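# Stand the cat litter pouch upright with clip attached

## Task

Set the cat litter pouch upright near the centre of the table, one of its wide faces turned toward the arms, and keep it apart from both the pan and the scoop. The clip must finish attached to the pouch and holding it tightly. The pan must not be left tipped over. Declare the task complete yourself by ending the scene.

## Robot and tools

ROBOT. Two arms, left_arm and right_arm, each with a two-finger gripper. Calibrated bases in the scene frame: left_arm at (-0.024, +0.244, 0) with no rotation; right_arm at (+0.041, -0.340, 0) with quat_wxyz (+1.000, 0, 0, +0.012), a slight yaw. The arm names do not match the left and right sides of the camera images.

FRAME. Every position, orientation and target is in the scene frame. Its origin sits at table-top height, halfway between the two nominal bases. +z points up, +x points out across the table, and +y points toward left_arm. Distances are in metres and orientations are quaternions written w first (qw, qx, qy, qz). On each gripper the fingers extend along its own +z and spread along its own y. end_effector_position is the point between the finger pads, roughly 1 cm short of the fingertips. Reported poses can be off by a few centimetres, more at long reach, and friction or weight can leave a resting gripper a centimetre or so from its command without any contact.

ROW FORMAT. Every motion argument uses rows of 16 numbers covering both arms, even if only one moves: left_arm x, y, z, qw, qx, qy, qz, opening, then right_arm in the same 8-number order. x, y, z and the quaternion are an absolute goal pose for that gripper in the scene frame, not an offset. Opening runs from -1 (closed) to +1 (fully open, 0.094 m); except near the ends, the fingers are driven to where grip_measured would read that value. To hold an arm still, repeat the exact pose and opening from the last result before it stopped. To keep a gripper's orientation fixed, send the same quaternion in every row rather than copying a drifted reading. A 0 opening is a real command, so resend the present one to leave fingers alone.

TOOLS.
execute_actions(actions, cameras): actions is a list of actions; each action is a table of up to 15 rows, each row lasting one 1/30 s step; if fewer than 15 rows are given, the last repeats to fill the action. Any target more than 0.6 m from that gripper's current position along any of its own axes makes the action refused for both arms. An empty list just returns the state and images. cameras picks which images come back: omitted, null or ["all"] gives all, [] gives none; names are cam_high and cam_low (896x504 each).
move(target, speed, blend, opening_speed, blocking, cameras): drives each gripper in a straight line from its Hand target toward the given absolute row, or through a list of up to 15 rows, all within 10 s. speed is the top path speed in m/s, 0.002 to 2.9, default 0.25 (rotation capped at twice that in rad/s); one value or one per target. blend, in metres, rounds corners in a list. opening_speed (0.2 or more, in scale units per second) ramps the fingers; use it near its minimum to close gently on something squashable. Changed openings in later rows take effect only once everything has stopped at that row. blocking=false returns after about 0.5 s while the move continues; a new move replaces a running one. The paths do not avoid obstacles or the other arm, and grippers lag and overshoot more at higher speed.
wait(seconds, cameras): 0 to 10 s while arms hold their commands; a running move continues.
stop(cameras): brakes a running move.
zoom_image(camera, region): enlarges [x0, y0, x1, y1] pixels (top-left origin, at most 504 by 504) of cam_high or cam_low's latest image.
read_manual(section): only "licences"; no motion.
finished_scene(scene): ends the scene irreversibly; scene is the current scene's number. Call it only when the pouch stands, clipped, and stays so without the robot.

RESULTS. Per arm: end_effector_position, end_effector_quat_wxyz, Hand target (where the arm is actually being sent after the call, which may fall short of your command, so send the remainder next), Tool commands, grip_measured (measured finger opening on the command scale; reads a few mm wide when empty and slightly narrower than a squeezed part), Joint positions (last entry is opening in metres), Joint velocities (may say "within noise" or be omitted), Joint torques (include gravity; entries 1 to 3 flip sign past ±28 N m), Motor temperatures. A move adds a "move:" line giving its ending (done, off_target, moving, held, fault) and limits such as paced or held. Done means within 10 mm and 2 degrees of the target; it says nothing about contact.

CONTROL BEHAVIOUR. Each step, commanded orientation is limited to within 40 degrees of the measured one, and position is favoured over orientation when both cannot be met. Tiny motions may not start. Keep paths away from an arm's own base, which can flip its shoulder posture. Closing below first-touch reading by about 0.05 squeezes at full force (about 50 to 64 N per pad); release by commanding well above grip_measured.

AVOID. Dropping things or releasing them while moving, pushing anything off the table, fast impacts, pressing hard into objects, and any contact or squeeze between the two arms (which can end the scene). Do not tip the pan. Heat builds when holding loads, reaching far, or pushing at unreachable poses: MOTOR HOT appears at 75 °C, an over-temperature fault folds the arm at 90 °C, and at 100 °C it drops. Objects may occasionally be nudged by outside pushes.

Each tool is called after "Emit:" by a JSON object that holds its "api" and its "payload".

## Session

Emit:
{"api": "execute_actions", "payload": {"actions": []}}

Emit:
{"api": "zoom_image", "payload": {"camera": "cam_high", "region": [230, 130, 700, 480]}}

Scene clock: 0.00 s.
left_arm: end_effector_position=(+0.3753, +0.2803, +0.1187) grip_measured=+1.000 end_effector_quat_wxyz=(+0.608, -0.085, +0.784, +0.097) | right_arm: end_effector_position=(+0.4303, -0.3612, +0.1128) grip_measured=+1.000 end_effector_quat_wxyz=(+0.600, +0.083, +0.792, -0.075)
Joint positions: left_arm=[-0.044 1.55 0.377 0.916 -0.3 -0.028 0.094] | right_arm=[0.05 1.509 0.343 0.881 0.291 0.063 0.094]
Joint velocities: within noise
Joint torques (N m): no reading
Motor temperatures (°C): left_arm=[28 29 32 29 28 30 28] | right_arm=[27 31 30 28 26 27 27]
Heat: left arm: 32 °C; right arm: 31 °C.
Hand target: left_arm +0.3767, +0.2804, +0.1227; +0.611, -0.087, +0.781, +0.096 | right_arm +0.4308, -0.3615, +0.1141; +0.600, +0.083, +0.792, -0.076
Tool commands: left_gripper/opening=+1.0 right_gripper/opening=+1.0

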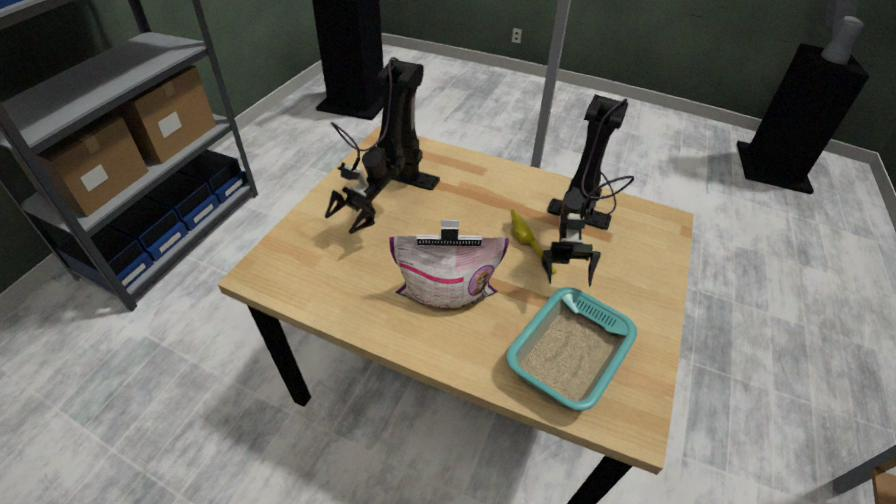

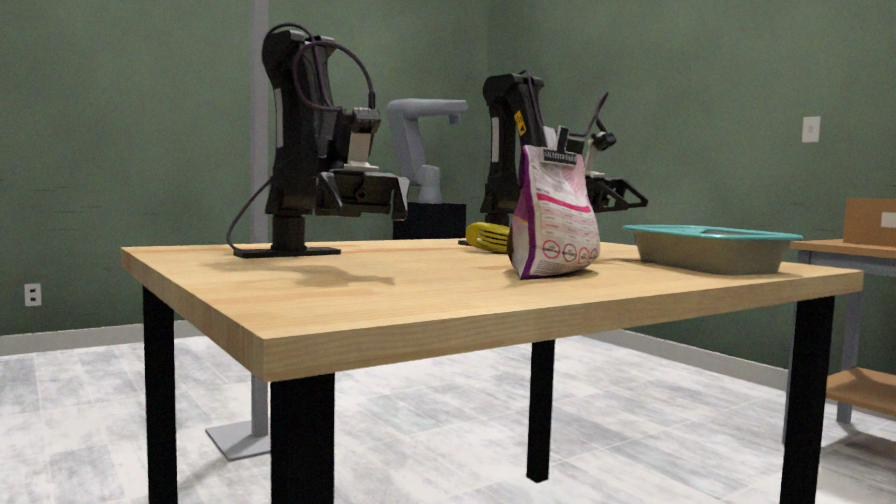

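Scaled by 1.072.

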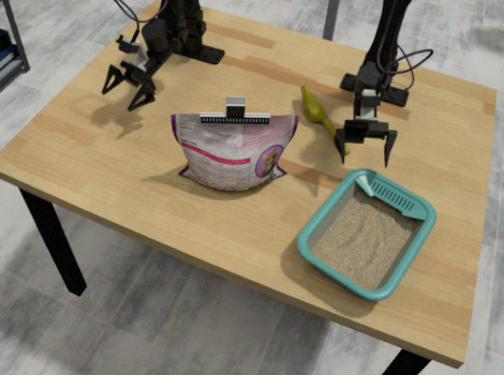

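Emit:
{"api": "zoom_image", "payload": {"camera": "cam_high", "region": [380, 210, 520, 310]}}

Emit:
{"api": "zoom_image", "payload": {"camera": "cam_low", "region": [490, 120, 630, 290]}}

Emit:
{"api": "zoom_image", "payload": {"camera": "cam_high", "region": [490, 190, 640, 310]}}

Scaled by 3.600.

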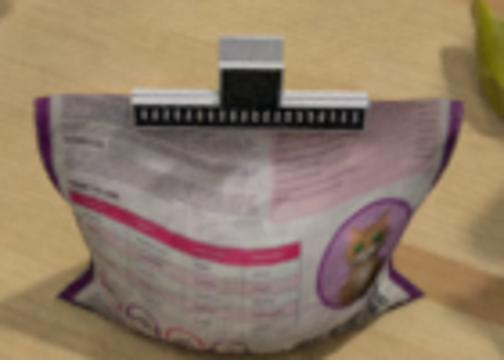

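Scaled by 2.965.

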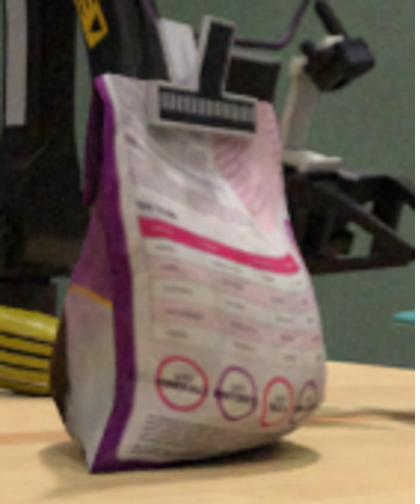

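Scaled by 3.360.

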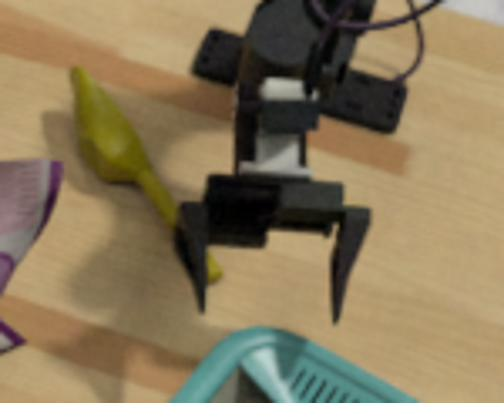

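Emit:
{"api": "move", "payload": {"target": [[0.34, 0.24, 0.26, 0.37, -0.55, 0.74, 0.03, 0.28, 0.41, -0.29, 0.26, 0.35, 0.345, 0.87, 0.0, 0.28],[0.356, 0.084, 0.28, 0.0724, -0.8283, 0.5535, -0.0484, 0.28, 0.443, -0.134, 0.28, 0.0484, 0.5535, 0.8283, 0.0724, 0.28]], "speed": 0.35, "blend": [0.04, 0]}}

Emit:
{"api": "zoom_image", "payload": {"camera": "cam_high", "region": [370, 150, 550, 300]}}

Emit:
{"api": "zoom_image", "payload": {"camera": "cam_low", "region": [450, 60, 690, 290]}}

Scene clock: 5.53 s.
left_arm: end_effector_position=(+0.3547, +0.0822, +0.2814) grip_measured=+0.281 end_effector_quat_wxyz=(-0.079, +0.735, -0.651, +0.175) | right_arm: end_effector_position=(+0.4427, -0.1338, +0.2830) grip_measured=+0.282 end_effector_quat_wxyz=(+0.115, +0.540, +0.811, +0.193)
Joint positions: left_arm=[-0.427 1.933 2.311 -1.566 -0.048 -2.109 0.06] | right_arm=[0.453 2.059 2.479 -1.538 0.014 1.648 0.06]
Joint torques (N m): left_arm=[0.68 -6.82 7.72 0.93 0.01 -0.06] | right_arm=[-0.18 -8.14 7.23 0.75 0.05 -0.01]
Heat: left arm: 34 °C; right arm: 32 °C.
Hand target: left_arm +0.3560, +0.0844, +0.2797; -0.077, +0.738, -0.649, +0.168 | right_arm +0.4427, -0.1342, +0.2796; +0.112, +0.542, +0.812, +0.185
Off the commanded pose: left_arm 0.003 m, 21 deg | right_arm 0.003 m, 16 deg.
joint sent to its limit (left arm) — joint 4 (wrist pitch), lower limit; joint 6 (wrist roll), lower limit. The joint targets are off in orientation, not in position.
joint sent to its limit (right arm) — joint 4 (wrist pitch), lower limit. The joint targets are off in orientation, not in position.
move: off_target (left_arm, right_arm)

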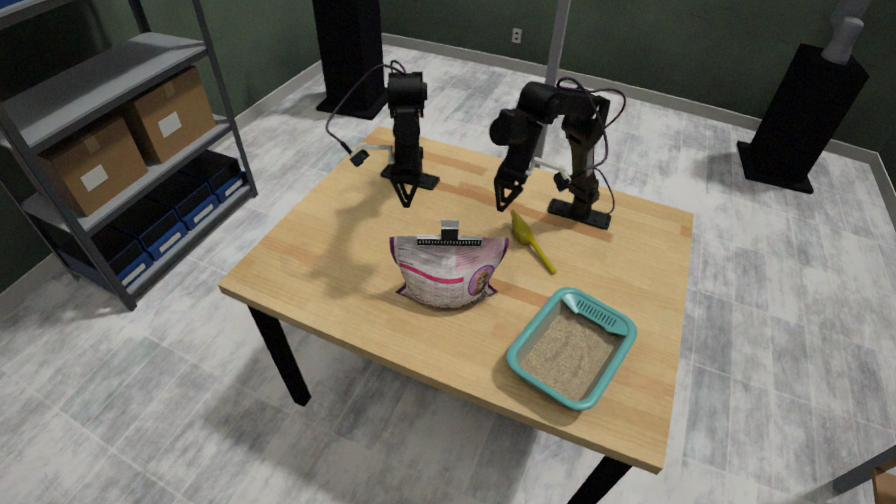

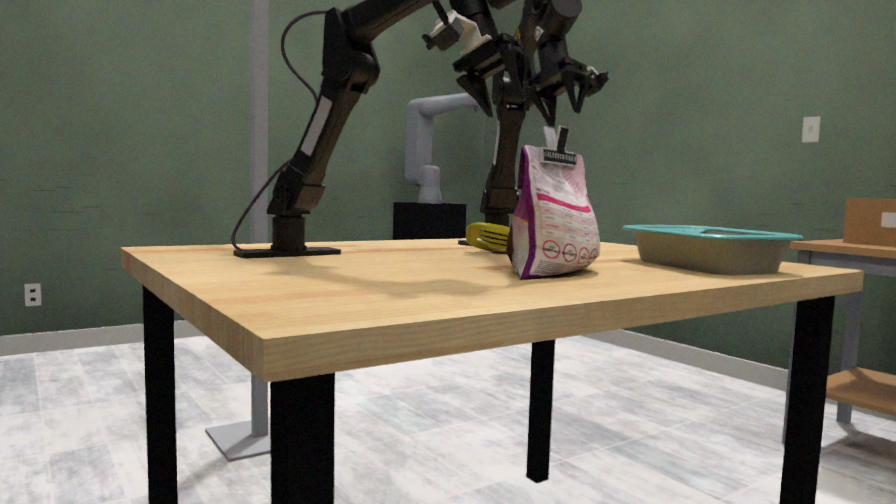

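Scaled by 2.800.

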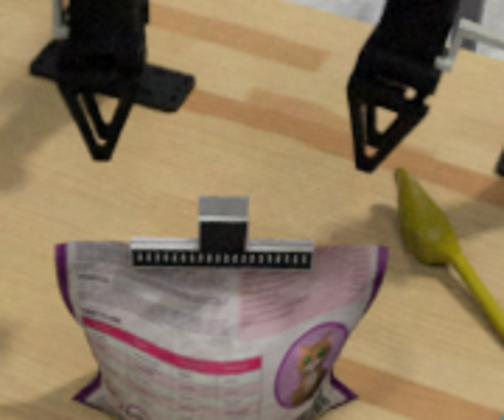

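Scaled by 2.100.

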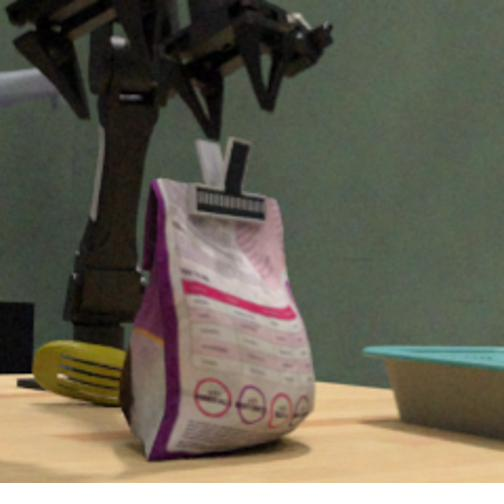

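Emit:
{"api": "move", "payload": {"target": [0.366, 0.088, 0.222, 0.0723, -0.7511, 0.6531, -0.0627, 0.28, 0.453, -0.130, 0.222, 0.0484, 0.5535, 0.8283, 0.0724, 0.28], "speed": 0.15}}

Emit:
{"api": "zoom_image", "payload": {"camera": "cam_high", "region": [370, 150, 550, 300]}}

Emit:
{"api": "zoom_image", "payload": {"camera": "cam_low", "region": [480, 80, 640, 200]}}

Scene clock: 7.20 s.
left_arm: end_effector_position=(+0.3679, +0.0827, +0.2315) grip_measured=+0.281 end_effector_quat_wxyz=(-0.076, +0.742, -0.657, +0.106) | right_arm: end_effector_position=(+0.4555, -0.1266, +0.2356) grip_measured=+0.282 end_effector_quat_wxyz=(+0.088, +0.546, +0.821, +0.147)
Joint positions: left_arm=[-0.427 2.04 2.286 -1.567 -0.082 -2.109 0.06] | right_arm=[0.453 2.166 2.479 -1.54 0.011 1.648 0.06]
Joint torques (N m): left_arm=[0.08 -8.16 5.19 0.67 -0.23 0] | right_arm=[-0.21 -9.26 4.55 0.6 -0.02 0.01]
Heat: left arm: 34 °C; right arm: 32 °C.
Hand target: left_arm +0.3658, +0.0882, +0.2219; -0.077, +0.745, -0.657, +0.083 | right_arm +0.4526, -0.1302, +0.2219; +0.077, +0.549, +0.823, +0.123
Off the commanded pose: left_arm 0.011 m, 5 deg | right_arm 0.014 m, 10 deg.
joint sent to its limit (left arm) — joint 4 (wrist pitch), lower limit; joint 6 (wrist roll), lower limit. The joint targets are off in orientation, not in position.
joint sent to its limit (right arm) — joint 4 (wrist pitch), lower limit. The joint targets are off in orientation, not in position.
move: off_target (left_arm, right_arm)

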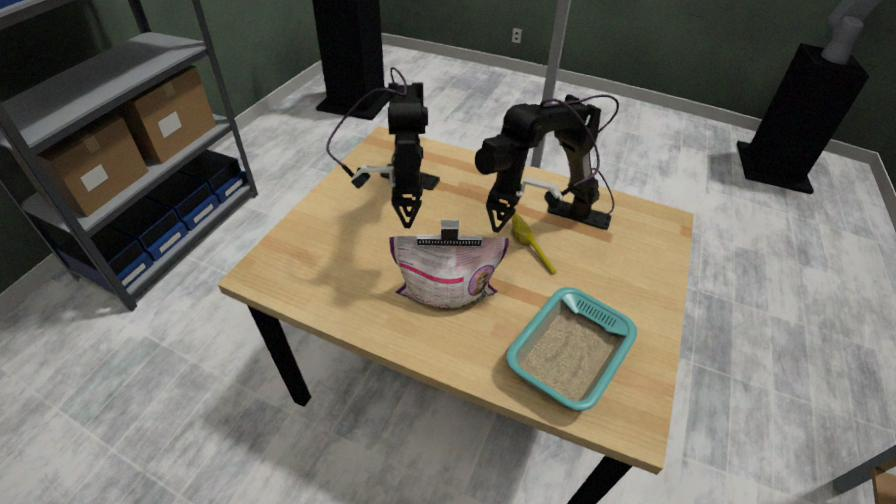

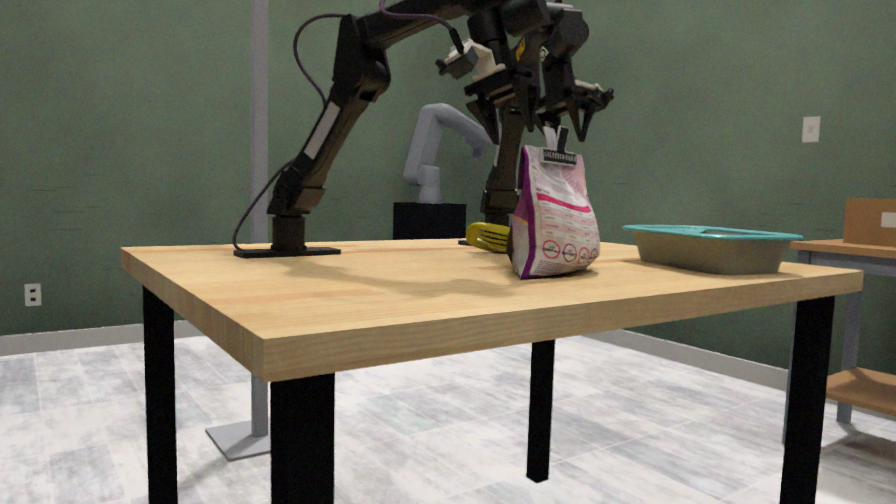

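Scaled by 2.800.

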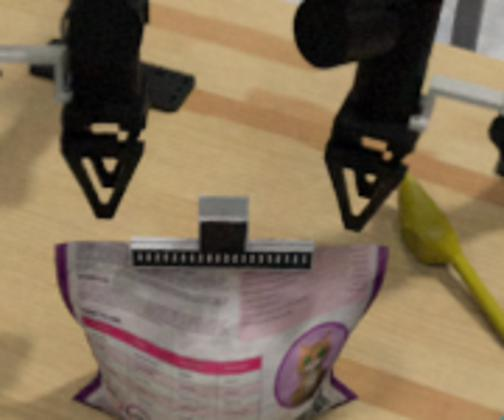

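Scaled by 3.150.

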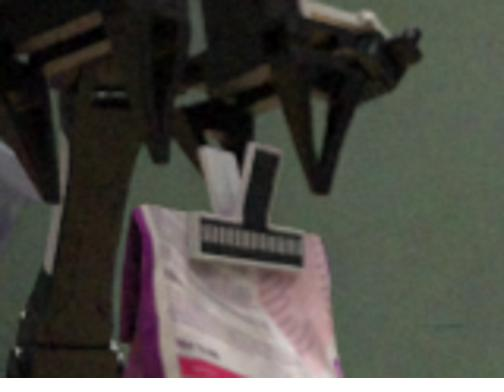

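Emit:
{"api": "move", "payload": {"target": [0.372, 0.094, 0.205, 0.0723, -0.7511, 0.6531, -0.0627, 0.5, 0.468, -0.128, 0.205, 0.0484, 0.5535, 0.8283, 0.0724, 0.5], "speed": 0.1}}

Emit:
{"api": "zoom_image", "payload": {"camera": "cam_high", "region": [370, 180, 530, 300]}}

Emit:
{"api": "zoom_image", "payload": {"camera": "cam_low", "region": [480, 80, 640, 200]}}

Scene clock: 9.30 s.
left_arm: end_effector_position=(+0.3736, +0.0871, +0.2176) grip_measured=+0.499 end_effector_quat_wxyz=(-0.072, +0.748, -0.654, +0.089) | right_arm: end_effector_position=(+0.4655, -0.1245, +0.2085) grip_measured=+0.498 end_effector_quat_wxyz=(+0.074, +0.550, +0.823, +0.124)
Joint positions: left_arm=[-0.413 2.075 2.286 -1.567 -0.083 -2.109 0.07] | right_arm=[0.446 2.241 2.502 -1.542 0.008 1.647 0.07]
Joint torques (N m): left_arm=[0.38 -8.16 4.97 0.6 -0.26 0] | right_arm=[-0.8 -9.72 7.69 0.48 0 -0.15]
Heat: left arm: 34 °C; right arm: 33 °C.
Hand target: left_arm +0.3718, +0.0940, +0.2054; -0.072, +0.751, -0.653, +0.063 | right_arm +0.4677, -0.1282, +0.2047; +0.073, +0.550, +0.824, +0.116
Off the commanded pose: left_arm 0.015 m, 3 deg | right_arm 0.006 m, 7 deg.
joint sent to its limit (right arm) — joint 4 (wrist pitch), lower limit. The joint targets are off in orientation, not in position.
move: off_target (left_arm, right_arm)

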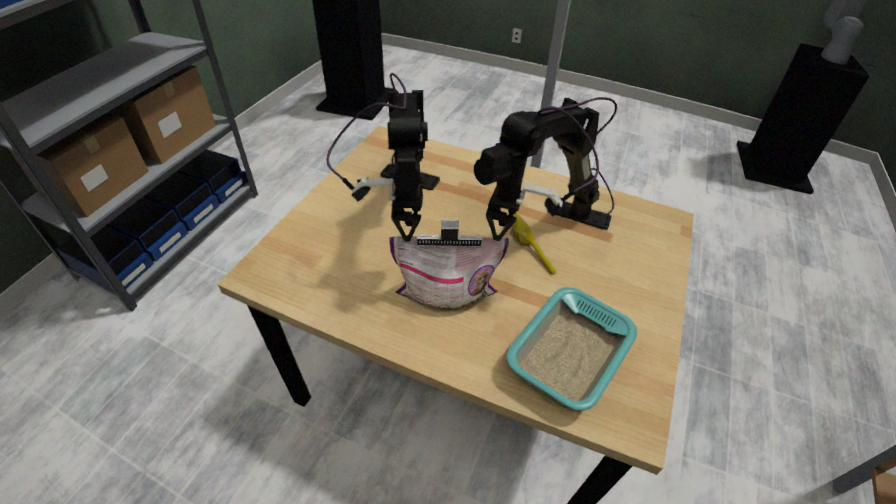

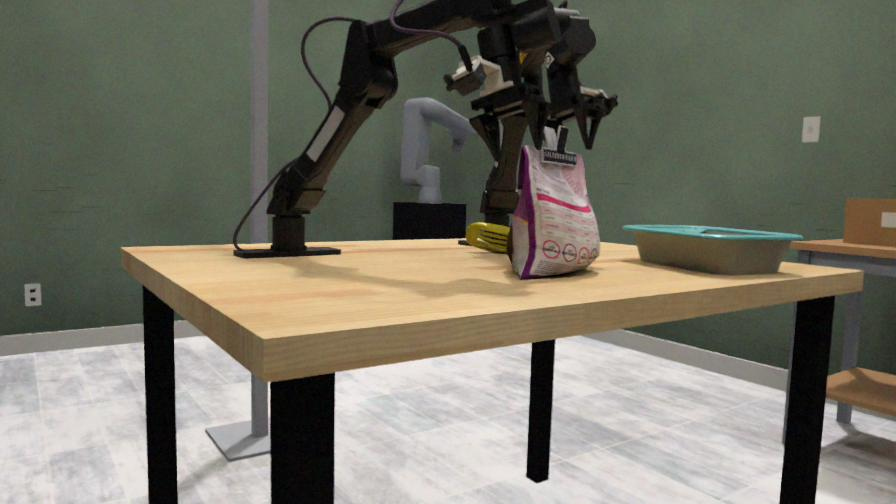

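Scaled by 3.150.

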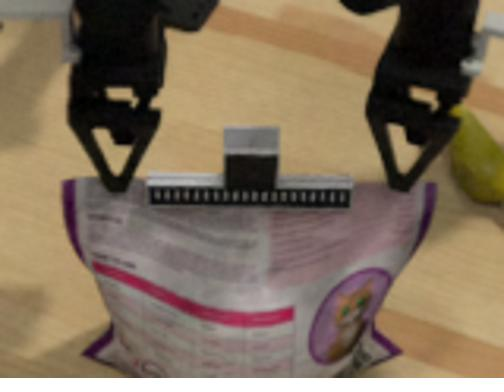

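Scaled by 3.150.

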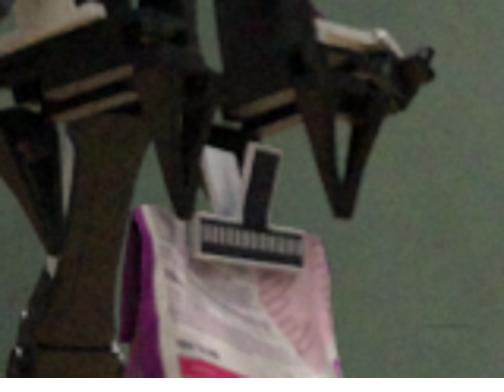

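Emit:
{"api": "move", "payload": {"target": [[0.377, 0.095, 0.205, 0.0723, -0.7511, 0.6531, -0.0627, 0.5, 0.488, -0.120, 0.203, 0.0484, 0.5535, 0.8283, 0.0724, 0.5],[0.380, 0.097, 0.172, 0.0723, -0.7511, 0.6531, -0.0627, 0.5, 0.491, -0.119, 0.176, 0.0484, 0.5535, 0.8283, 0.0724, 0.5]], "speed": 0.08}}

Emit:
{"api": "zoom_image", "payload": {"camera": "cam_high", "region": [370, 180, 530, 300]}}

Emit:
{"api": "zoom_image", "payload": {"camera": "cam_low", "region": [480, 80, 640, 200]}}

Scene clock: 11.37 s.
left_arm: end_effector_position=(+0.3806, +0.0910, +0.1652) grip_measured=+0.499 end_effector_quat_wxyz=(-0.063, +0.751, -0.654, +0.058) | right_arm: end_effector_position=(+0.4887, -0.1146, +0.1807) grip_measured=+0.498 end_effector_quat_wxyz=(+0.071, +0.550, +0.824, +0.118)
Joint positions: left_arm=[-0.398 2.089 2.099 -1.429 -0.083 -2.1 0.07] | right_arm=[0.442 2.379 2.628 -1.543 0.006 1.643 0.07]
Joint torques (N m): left_arm=[0.61 -11.93 5.31 0.67 -0.22 0.08] | right_arm=[-0.8 -10.56 7.5 0.47 0.02 -0.11]
Heat: left arm: 34 °C; right arm: 34 °C.
Hand target: left_arm +0.3800, +0.0970, +0.1719; -0.072, +0.751, -0.653, +0.062 | right_arm +0.4905, -0.1191, +0.1756; +0.069, +0.551, +0.824, +0.109
Off the commanded pose: left_arm 0.009 m, 1 deg | right_arm 0.007 m, 6 deg.
joint sent to its limit (right arm) — joint 4 (wrist pitch), lower limit. The joint targets are off in orientation, not in position.
move: off_target (right_arm)

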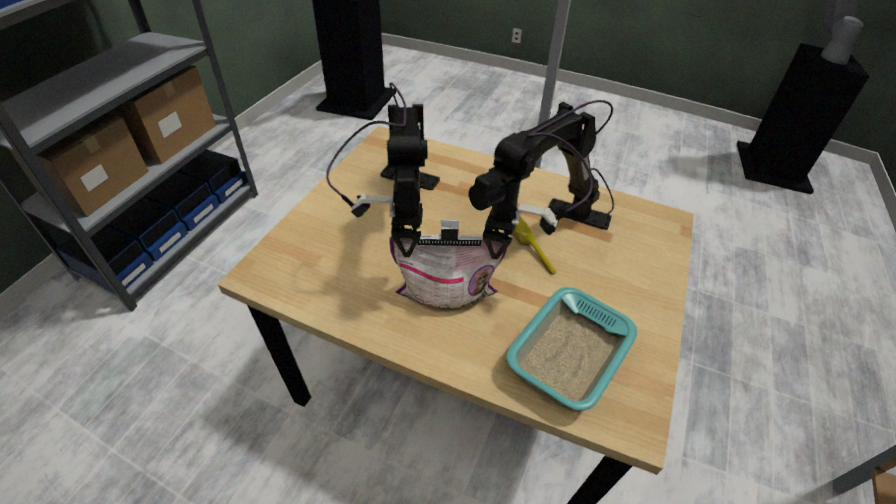

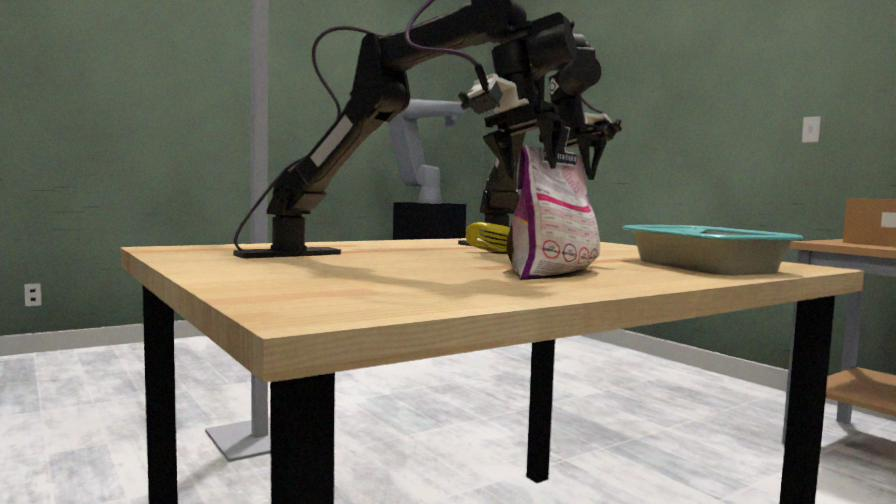

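Scaled by 3.150.

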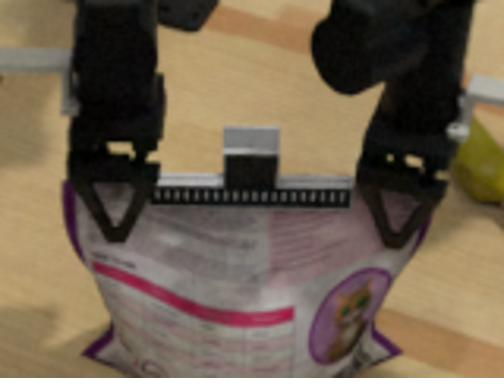

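Scaled by 3.150.

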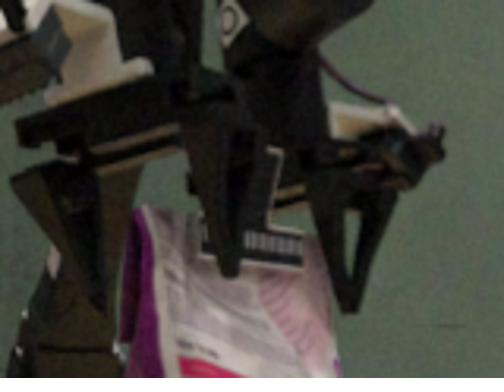

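Emit:
{"api": "move", "payload": {"target": [0.380, 0.097, 0.175, 0.0723, -0.7511, 0.6531, -0.0627, -0.96, 0.491, -0.119, 0.178, 0.0484, 0.5535, 0.8283, 0.0724, -0.96], "speed": 0.05, "opening_speed": 0.5}}

Emit:
{"api": "zoom_image", "payload": {"camera": "cam_high", "region": [370, 180, 530, 300]}}

Emit:
{"api": "zoom_image", "payload": {"camera": "cam_low", "region": [480, 80, 640, 200]}}

Scene clock: 14.67 s.
left_arm: end_effector_position=(+0.3832, +0.0915, +0.1656) grip_measured=-0.956 end_effector_quat_wxyz=(-0.067, +0.752, -0.653, +0.062) | right_arm: end_effector_position=(+0.4863, -0.1146, +0.1800) grip_measured=-0.951 end_effector_quat_wxyz=(+0.066, +0.550, +0.825, +0.116)
Joint positions: left_arm=[-0.397 2.089 2.099 -1.42 -0.087 -2.1 0.002] | right_arm=[0.442 2.379 2.628 -1.552 0 1.641 0.002]
Joint torques (N m): left_arm=[0.42 -11.52 6.89 0.51 -0.18 0.11] | right_arm=[-0.85 -10.82 7.53 0.56 0.08 -0.12]
Heat: left arm: 34 °C; right arm: 34 °C.
Hand target: left_arm +0.3800, +0.0969, +0.1748; -0.072, +0.751, -0.653, +0.063 | right_arm +0.4904, -0.1192, +0.1775; +0.070, +0.551, +0.824, +0.111
Off the commanded pose: left_arm 0.011 m, 1 deg | right_arm 0.007 m, 5 deg.
joint sent to its limit (right arm) — joint 4 (wrist pitch), lower limit. The joint targets are off in orientation, not in position.
move: off_target (left_arm, right_arm)

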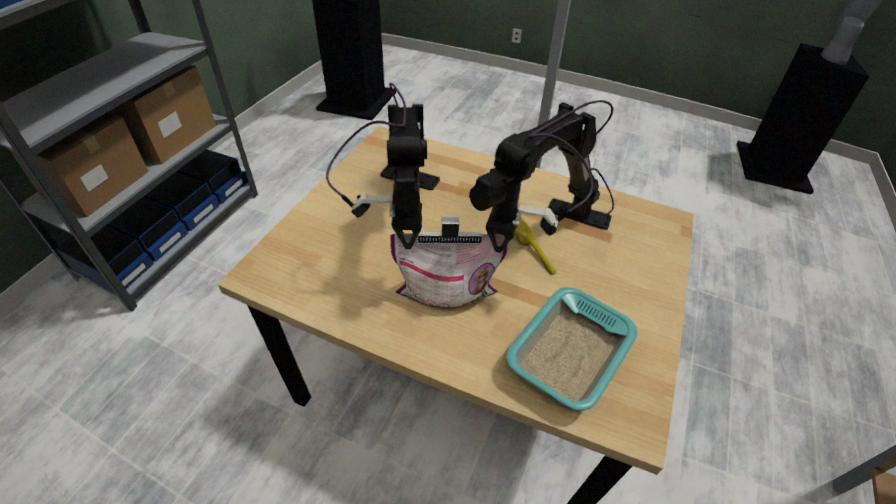

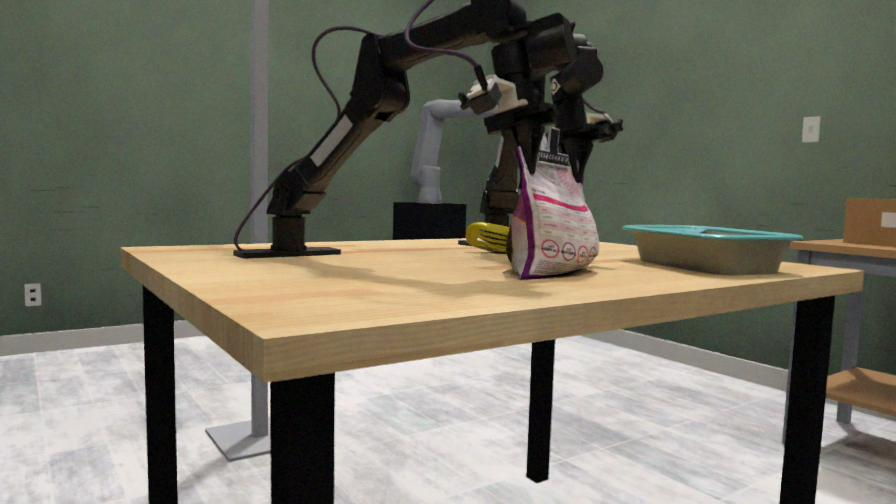

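Scaled by 3.150.

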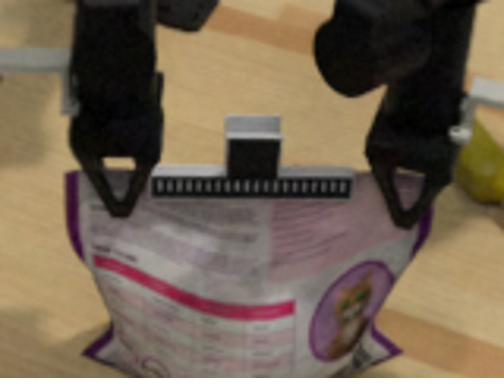

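Scaled by 3.150.

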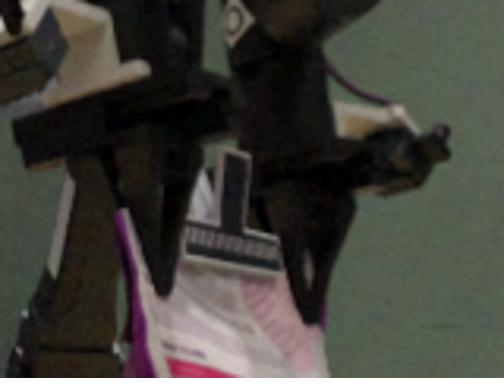

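Emit:
{"api": "move", "payload": {"target": [[0.374, 0.093, 0.26, 0.0723, -0.7511, 0.6531, -0.0627, -0.96, 0.476, -0.120, 0.265, 0.0484, 0.5535, 0.8283, 0.0724, -0.96],[0.330, 0.086, 0.275, 0.07, -0.72, 0.687, -0.066, -0.96, 0.382, -0.138, 0.275, 0.051, 0.585, 0.803, 0.10, -0.96],[0.275, 0.08, 0.265, 0.0665, -0.6913, 0.7161, -0.0688, -0.96, 0.275, -0.153, 0.265, 0.053, 0.613, 0.778, 0.128, -0.96]], "speed": 0.1, "blend": [0.02, 0.04, 0]}}

Emit:
{"api": "zoom_image", "payload": {"camera": "cam_high", "region": [380, 150, 560, 290]}}

Emit:
{"api": "zoom_image", "payload": {"camera": "cam_low", "region": [380, 90, 620, 280]}}

Scene clock: 18.73 s.
left_arm: end_effector_position=(+0.2750, +0.0754, +0.2477) grip_measured=-0.957 end_effector_quat_wxyz=(-0.058, +0.688, -0.719, +0.084) | right_arm: end_effector_position=(+0.2761, -0.1518, +0.2498) grip_measured=-0.951 end_effector_quat_wxyz=(+0.040, +0.619, +0.779, +0.097)
Joint positions: left_arm=[-0.552 1.762 1.988 -1.604 -0.069 -2.073 0.002] | right_arm=[0.669 1.585 1.797 -1.578 0.038 2.032 0.002]
Joint torques (N m): left_arm=[-0.05 -10.44 5.97 0.89 -0.35 -0.02] | right_arm=[0.57 -9.33 6.02 0.72 0.09 -0.12]
Motor temperatures (°C): left_arm=[28 35 35 30 28 30 28] | right_arm=[27 37 33 29 26 27 28]
Heat: left arm: 35 °C; right arm: 37 °C.
Hand target: left_arm +0.2751, +0.0799, +0.2641; -0.078, +0.687, -0.714, +0.112 | right_arm +0.2752, -0.1530, +0.2646; +0.053, +0.613, +0.778, +0.128
Off the commanded pose: left_arm 0.018 m, 2 deg | right_arm 0.015 m, 4 deg.
joint read past its limit (left arm) — joint 4 (wrist pitch), lower limit.
joint read past its limit (right arm) — joint 4 (wrist pitch), lower limit.
joint sent to its limit (left arm) — joint 4 (wrist pitch), lower limit. The joint targets are off in orientation, not in position.
move: off_target (left_arm, right_arm)

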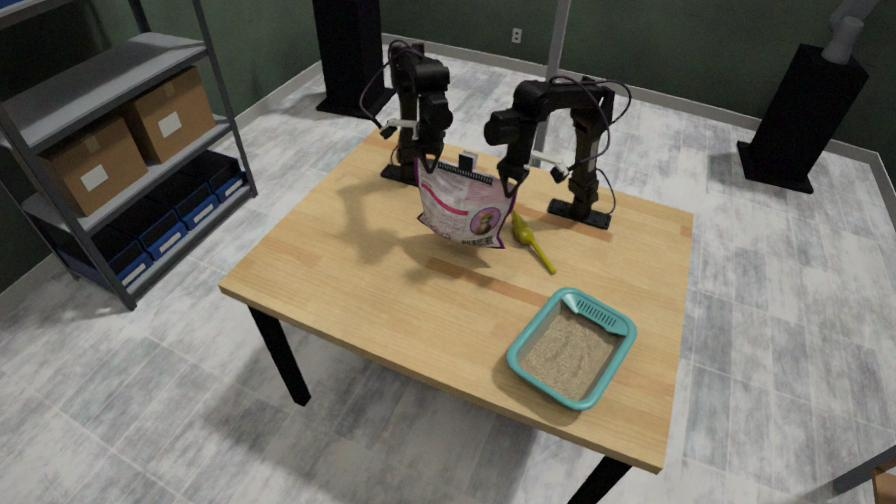

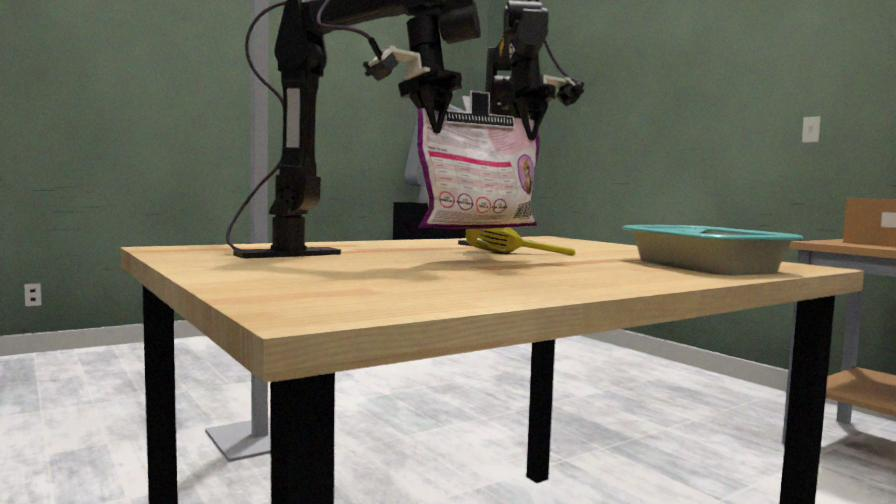

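Scaled by 2.800.

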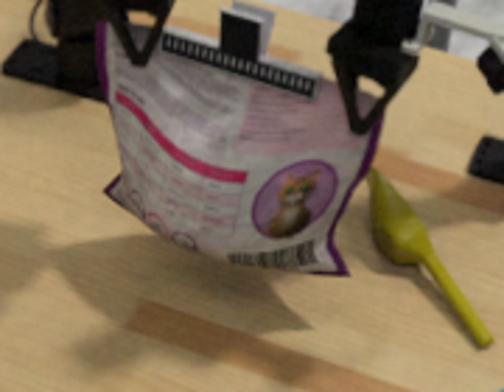

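Scaled by 2.100.

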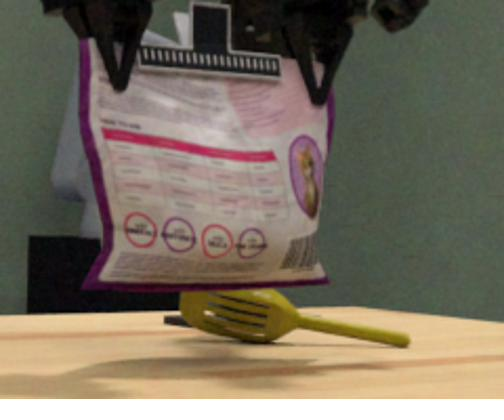

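Emit:
{"api": "move", "payload": {"target": [[0.281, 0.105, 0.225, 0.0665, -0.6913, 0.7161, -0.0688, -0.96, 0.280, -0.128, 0.222, 0.053, 0.613, 0.778, 0.128, -0.96],[0.281, 0.105, 0.193, 0.0665, -0.6913, 0.7161, -0.0688, -0.96, 0.280, -0.128, 0.190, 0.053, 0.613, 0.778, 0.128, -0.96]], "speed": 0.07, "blend": [0.01, 0]}}

Emit:
{"api": "zoom_image", "payload": {"camera": "cam_high", "region": [380, 150, 560, 290]}}

Emit:
{"api": "zoom_image", "payload": {"camera": "cam_low", "region": [380, 90, 620, 280]}}

Scene clock: 20.80 s.
left_arm: end_effector_position=(+0.2760, +0.0997, +0.1809) grip_measured=-0.957 end_effector_quat_wxyz=(-0.046, +0.691, -0.720, +0.045) | right_arm: end_effector_position=(+0.2810, -0.1262, +0.1809) grip_measured=-0.951 end_effector_quat_wxyz=(+0.043, +0.617, +0.778, +0.110)
Joint positions: left_arm=[-0.483 1.71 1.658 -1.404 -0.058 -2.01 0.002] | right_arm=[0.729 1.553 1.472 -1.258 0.053 2.089 0.002]
Joint torques (N m): left_arm=[0.66 -9.81 6.04 0.85 -0.32 0.05] | right_arm=[0.58 -8.76 5.6 0.66 0.17 -0.07]
Heat: left arm: 36 °C; right arm: 37 °C.
Hand target: left_arm +0.2807, +0.1050, +0.1931; -0.066, +0.692, -0.716, +0.068 | right_arm +0.2800, -0.1280, +0.1899; +0.053, +0.613, +0.778, +0.128
Off the commanded pose: left_arm 0.014 m, 4 deg | right_arm 0.009 m, 2 deg.
move: off_target (left_arm)

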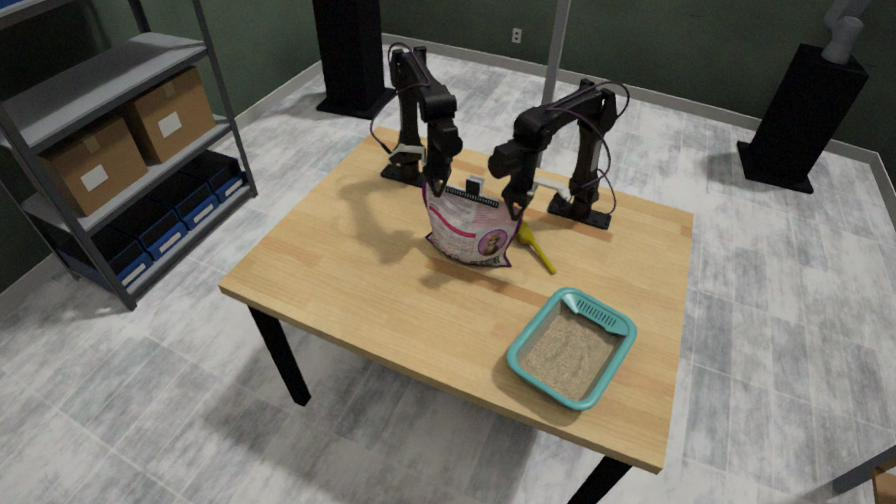

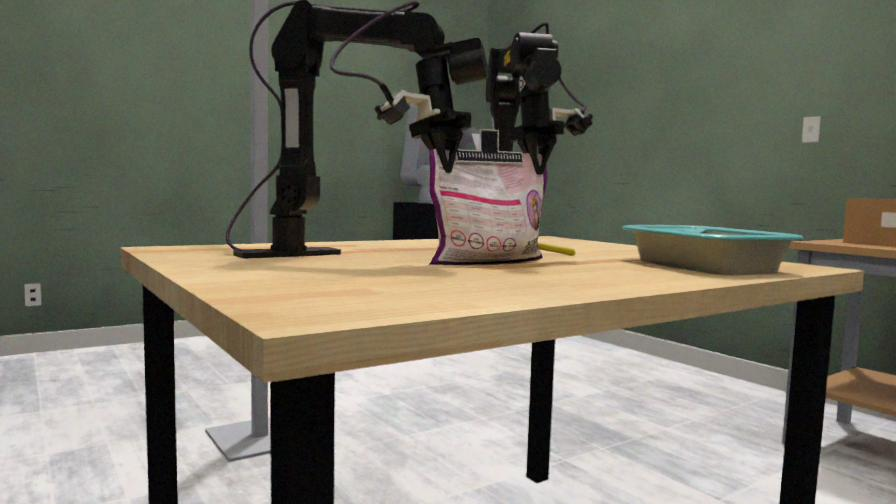

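Scaled by 2.800.

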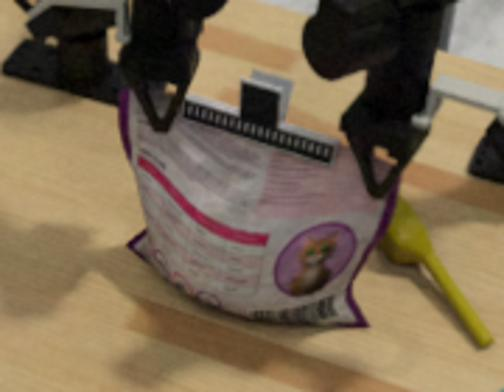

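Scaled by 2.100.

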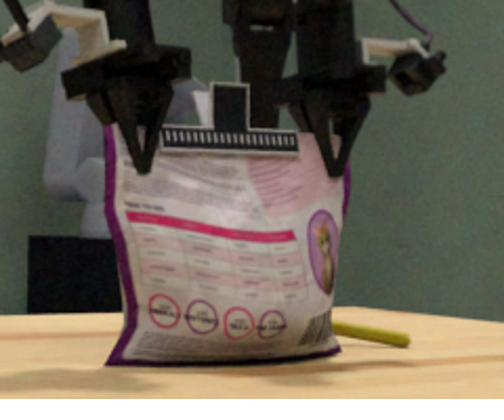

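Emit:
{"api": "move", "payload": {"target": [0.283, 0.102, 0.176, 0.0665, -0.6913, 0.7161, -0.0688, -0.96, 0.278, -0.127, 0.174, 0.053, 0.613, 0.778, 0.128, -0.96], "speed": 0.05}}

Emit:
{"api": "zoom_image", "payload": {"camera": "cam_high", "region": [380, 150, 560, 290]}}

Emit:
{"api": "zoom_image", "payload": {"camera": "cam_low", "region": [380, 90, 620, 280]}}

Scene clock: 21.80 s.
left_arm: end_effector_position=(+0.2810, +0.0994, +0.1739) grip_measured=-0.957 end_effector_quat_wxyz=(-0.057, +0.691, -0.718, +0.060) | right_arm: end_effector_position=(+0.2837, -0.1243, +0.1735) grip_measured=-0.951 end_effector_quat_wxyz=(+0.052, +0.616, +0.776, +0.128)
Joint positions: left_arm=[-0.483 1.69 1.602 -1.334 -0.07 -2.01 0.002] | right_arm=[0.735 1.527 1.407 -1.182 0.066 2.092 0.002]
Joint torques (N m): left_arm=[0.29 -8.08 5.16 0.95 -0.21 0.02] | right_arm=[0.77 -7.53 4.72 0.63 0.03 -0.01]
Heat: left arm: 36 °C; right arm: 37 °C.
Hand target: left_arm +0.2830, +0.1020, +0.1761; -0.066, +0.691, -0.716, +0.069 | right_arm +0.2782, -0.1270, +0.1740; +0.053, +0.613, +0.778, +0.128
Off the commanded pose: left_arm 0.004 m, 2 deg | right_arm 0.006 m, 0 deg.
move: done

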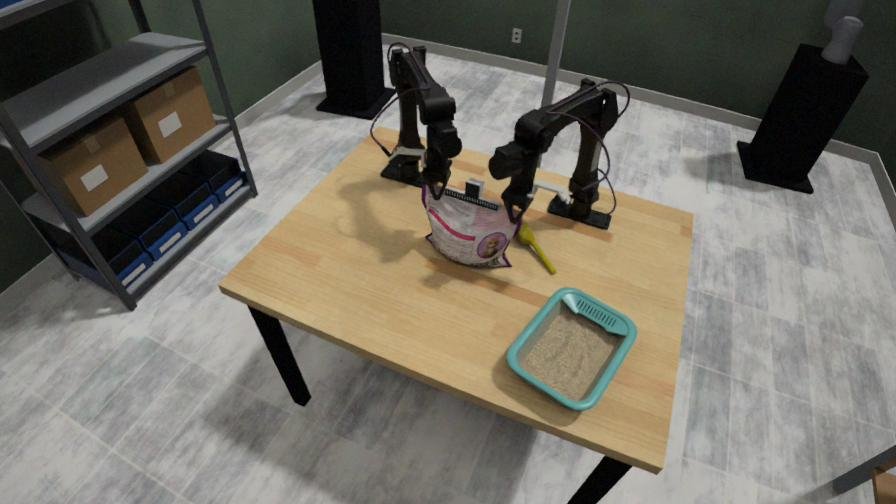

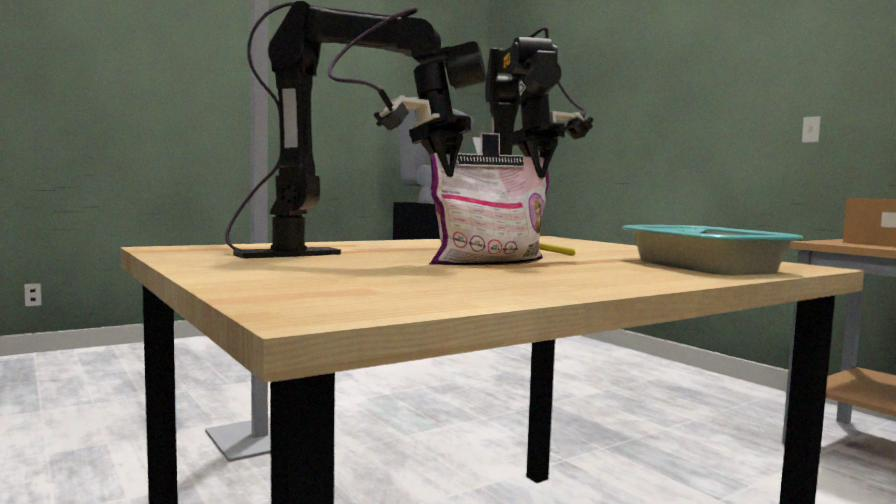

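Scaled by 2.800.

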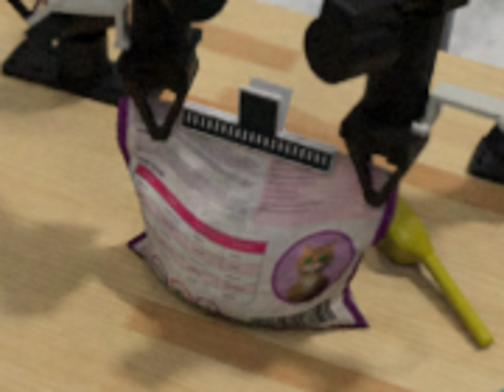

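Scaled by 2.100.

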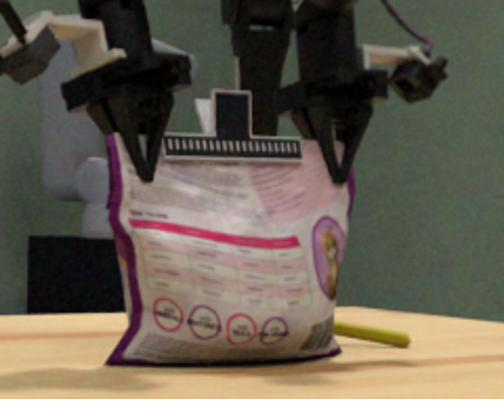

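Emit:
{"api": "move", "payload": {"target": [[0.283, 0.101, 0.168, 0.0665, -0.6913, 0.7161, -0.0688, -0.96, 0.279, -0.126, 0.166, 0.053, 0.613, 0.778, 0.128, -0.96],[0.283, 0.101, 0.168, 0.0665, -0.6913, 0.7161, -0.0688, -0.4, 0.279, -0.126, 0.166, 0.053, 0.613, 0.778, 0.128, -0.4]], "speed": 0.05, "opening_speed": 0.4}}

Emit:
{"api": "zoom_image", "payload": {"camera": "cam_high", "region": [380, 150, 560, 290]}}

Emit:
{"api": "zoom_image", "payload": {"camera": "cam_low", "region": [380, 90, 620, 280]}}

Scene clock: 24.40 s.
left_arm: end_effector_position=(+0.2847, +0.0983, +0.1674) grip_measured=-0.401 end_effector_quat_wxyz=(-0.062, +0.691, -0.717, +0.069) | right_arm: end_effector_position=(+0.2853, -0.1232, +0.1676) grip_measured=-0.402 end_effector_quat_wxyz=(+0.053, +0.616, +0.775, +0.132)
Joint positions: left_arm=[-0.483 1.681 1.563 -1.283 -0.074 -2.01 0.028] | right_arm=[0.735 1.523 1.378 -1.148 0.067 2.092 0.028]
Joint torques (N m): left_arm=[-0.05 -7.79 5.57 0.78 -0.2 0.02] | right_arm=[0.72 -7.24 4.88 0.59 0.01 -0.06]
Heat: left arm: 35 °C; right arm: 37 °C.
Hand target: left_arm +0.2830, +0.1010, +0.1681; -0.066, +0.691, -0.716, +0.069 | right_arm +0.2791, -0.1261, +0.1659; +0.053, +0.613, +0.778, +0.128
Off the commanded pose: left_arm 0.003 m, 1 deg | right_arm 0.007 m, 1 deg.
move: done

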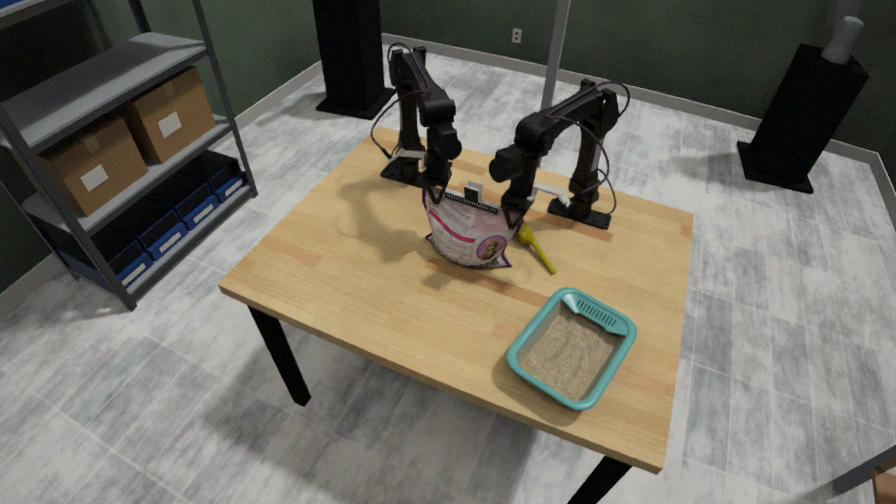

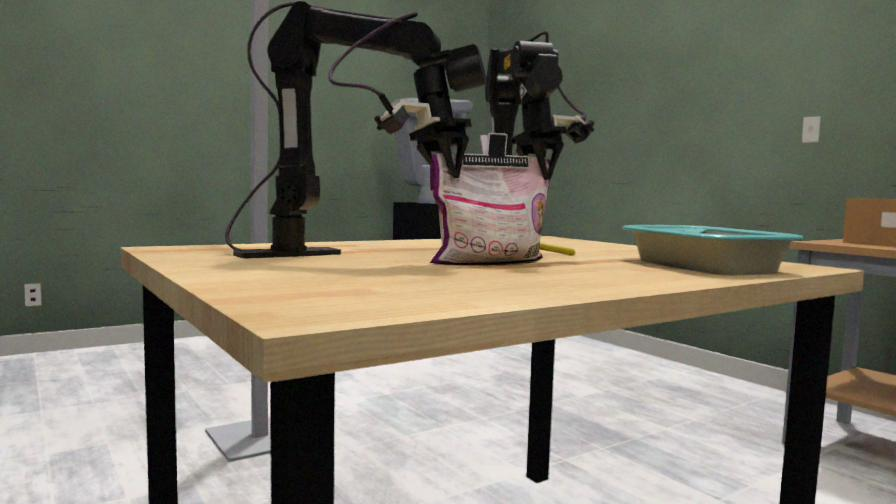

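Scaled by 2.800.

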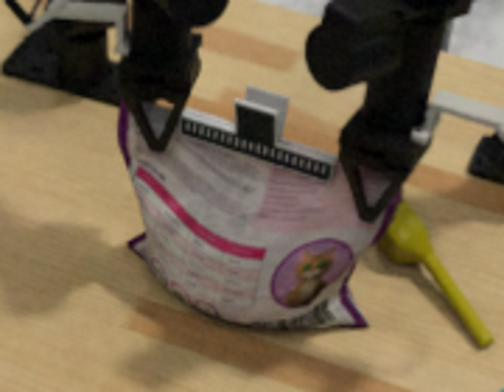

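Scaled by 2.100.

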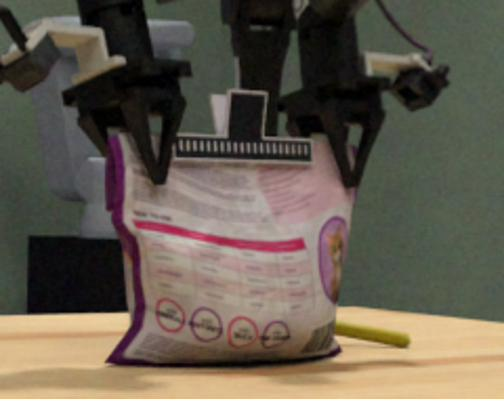

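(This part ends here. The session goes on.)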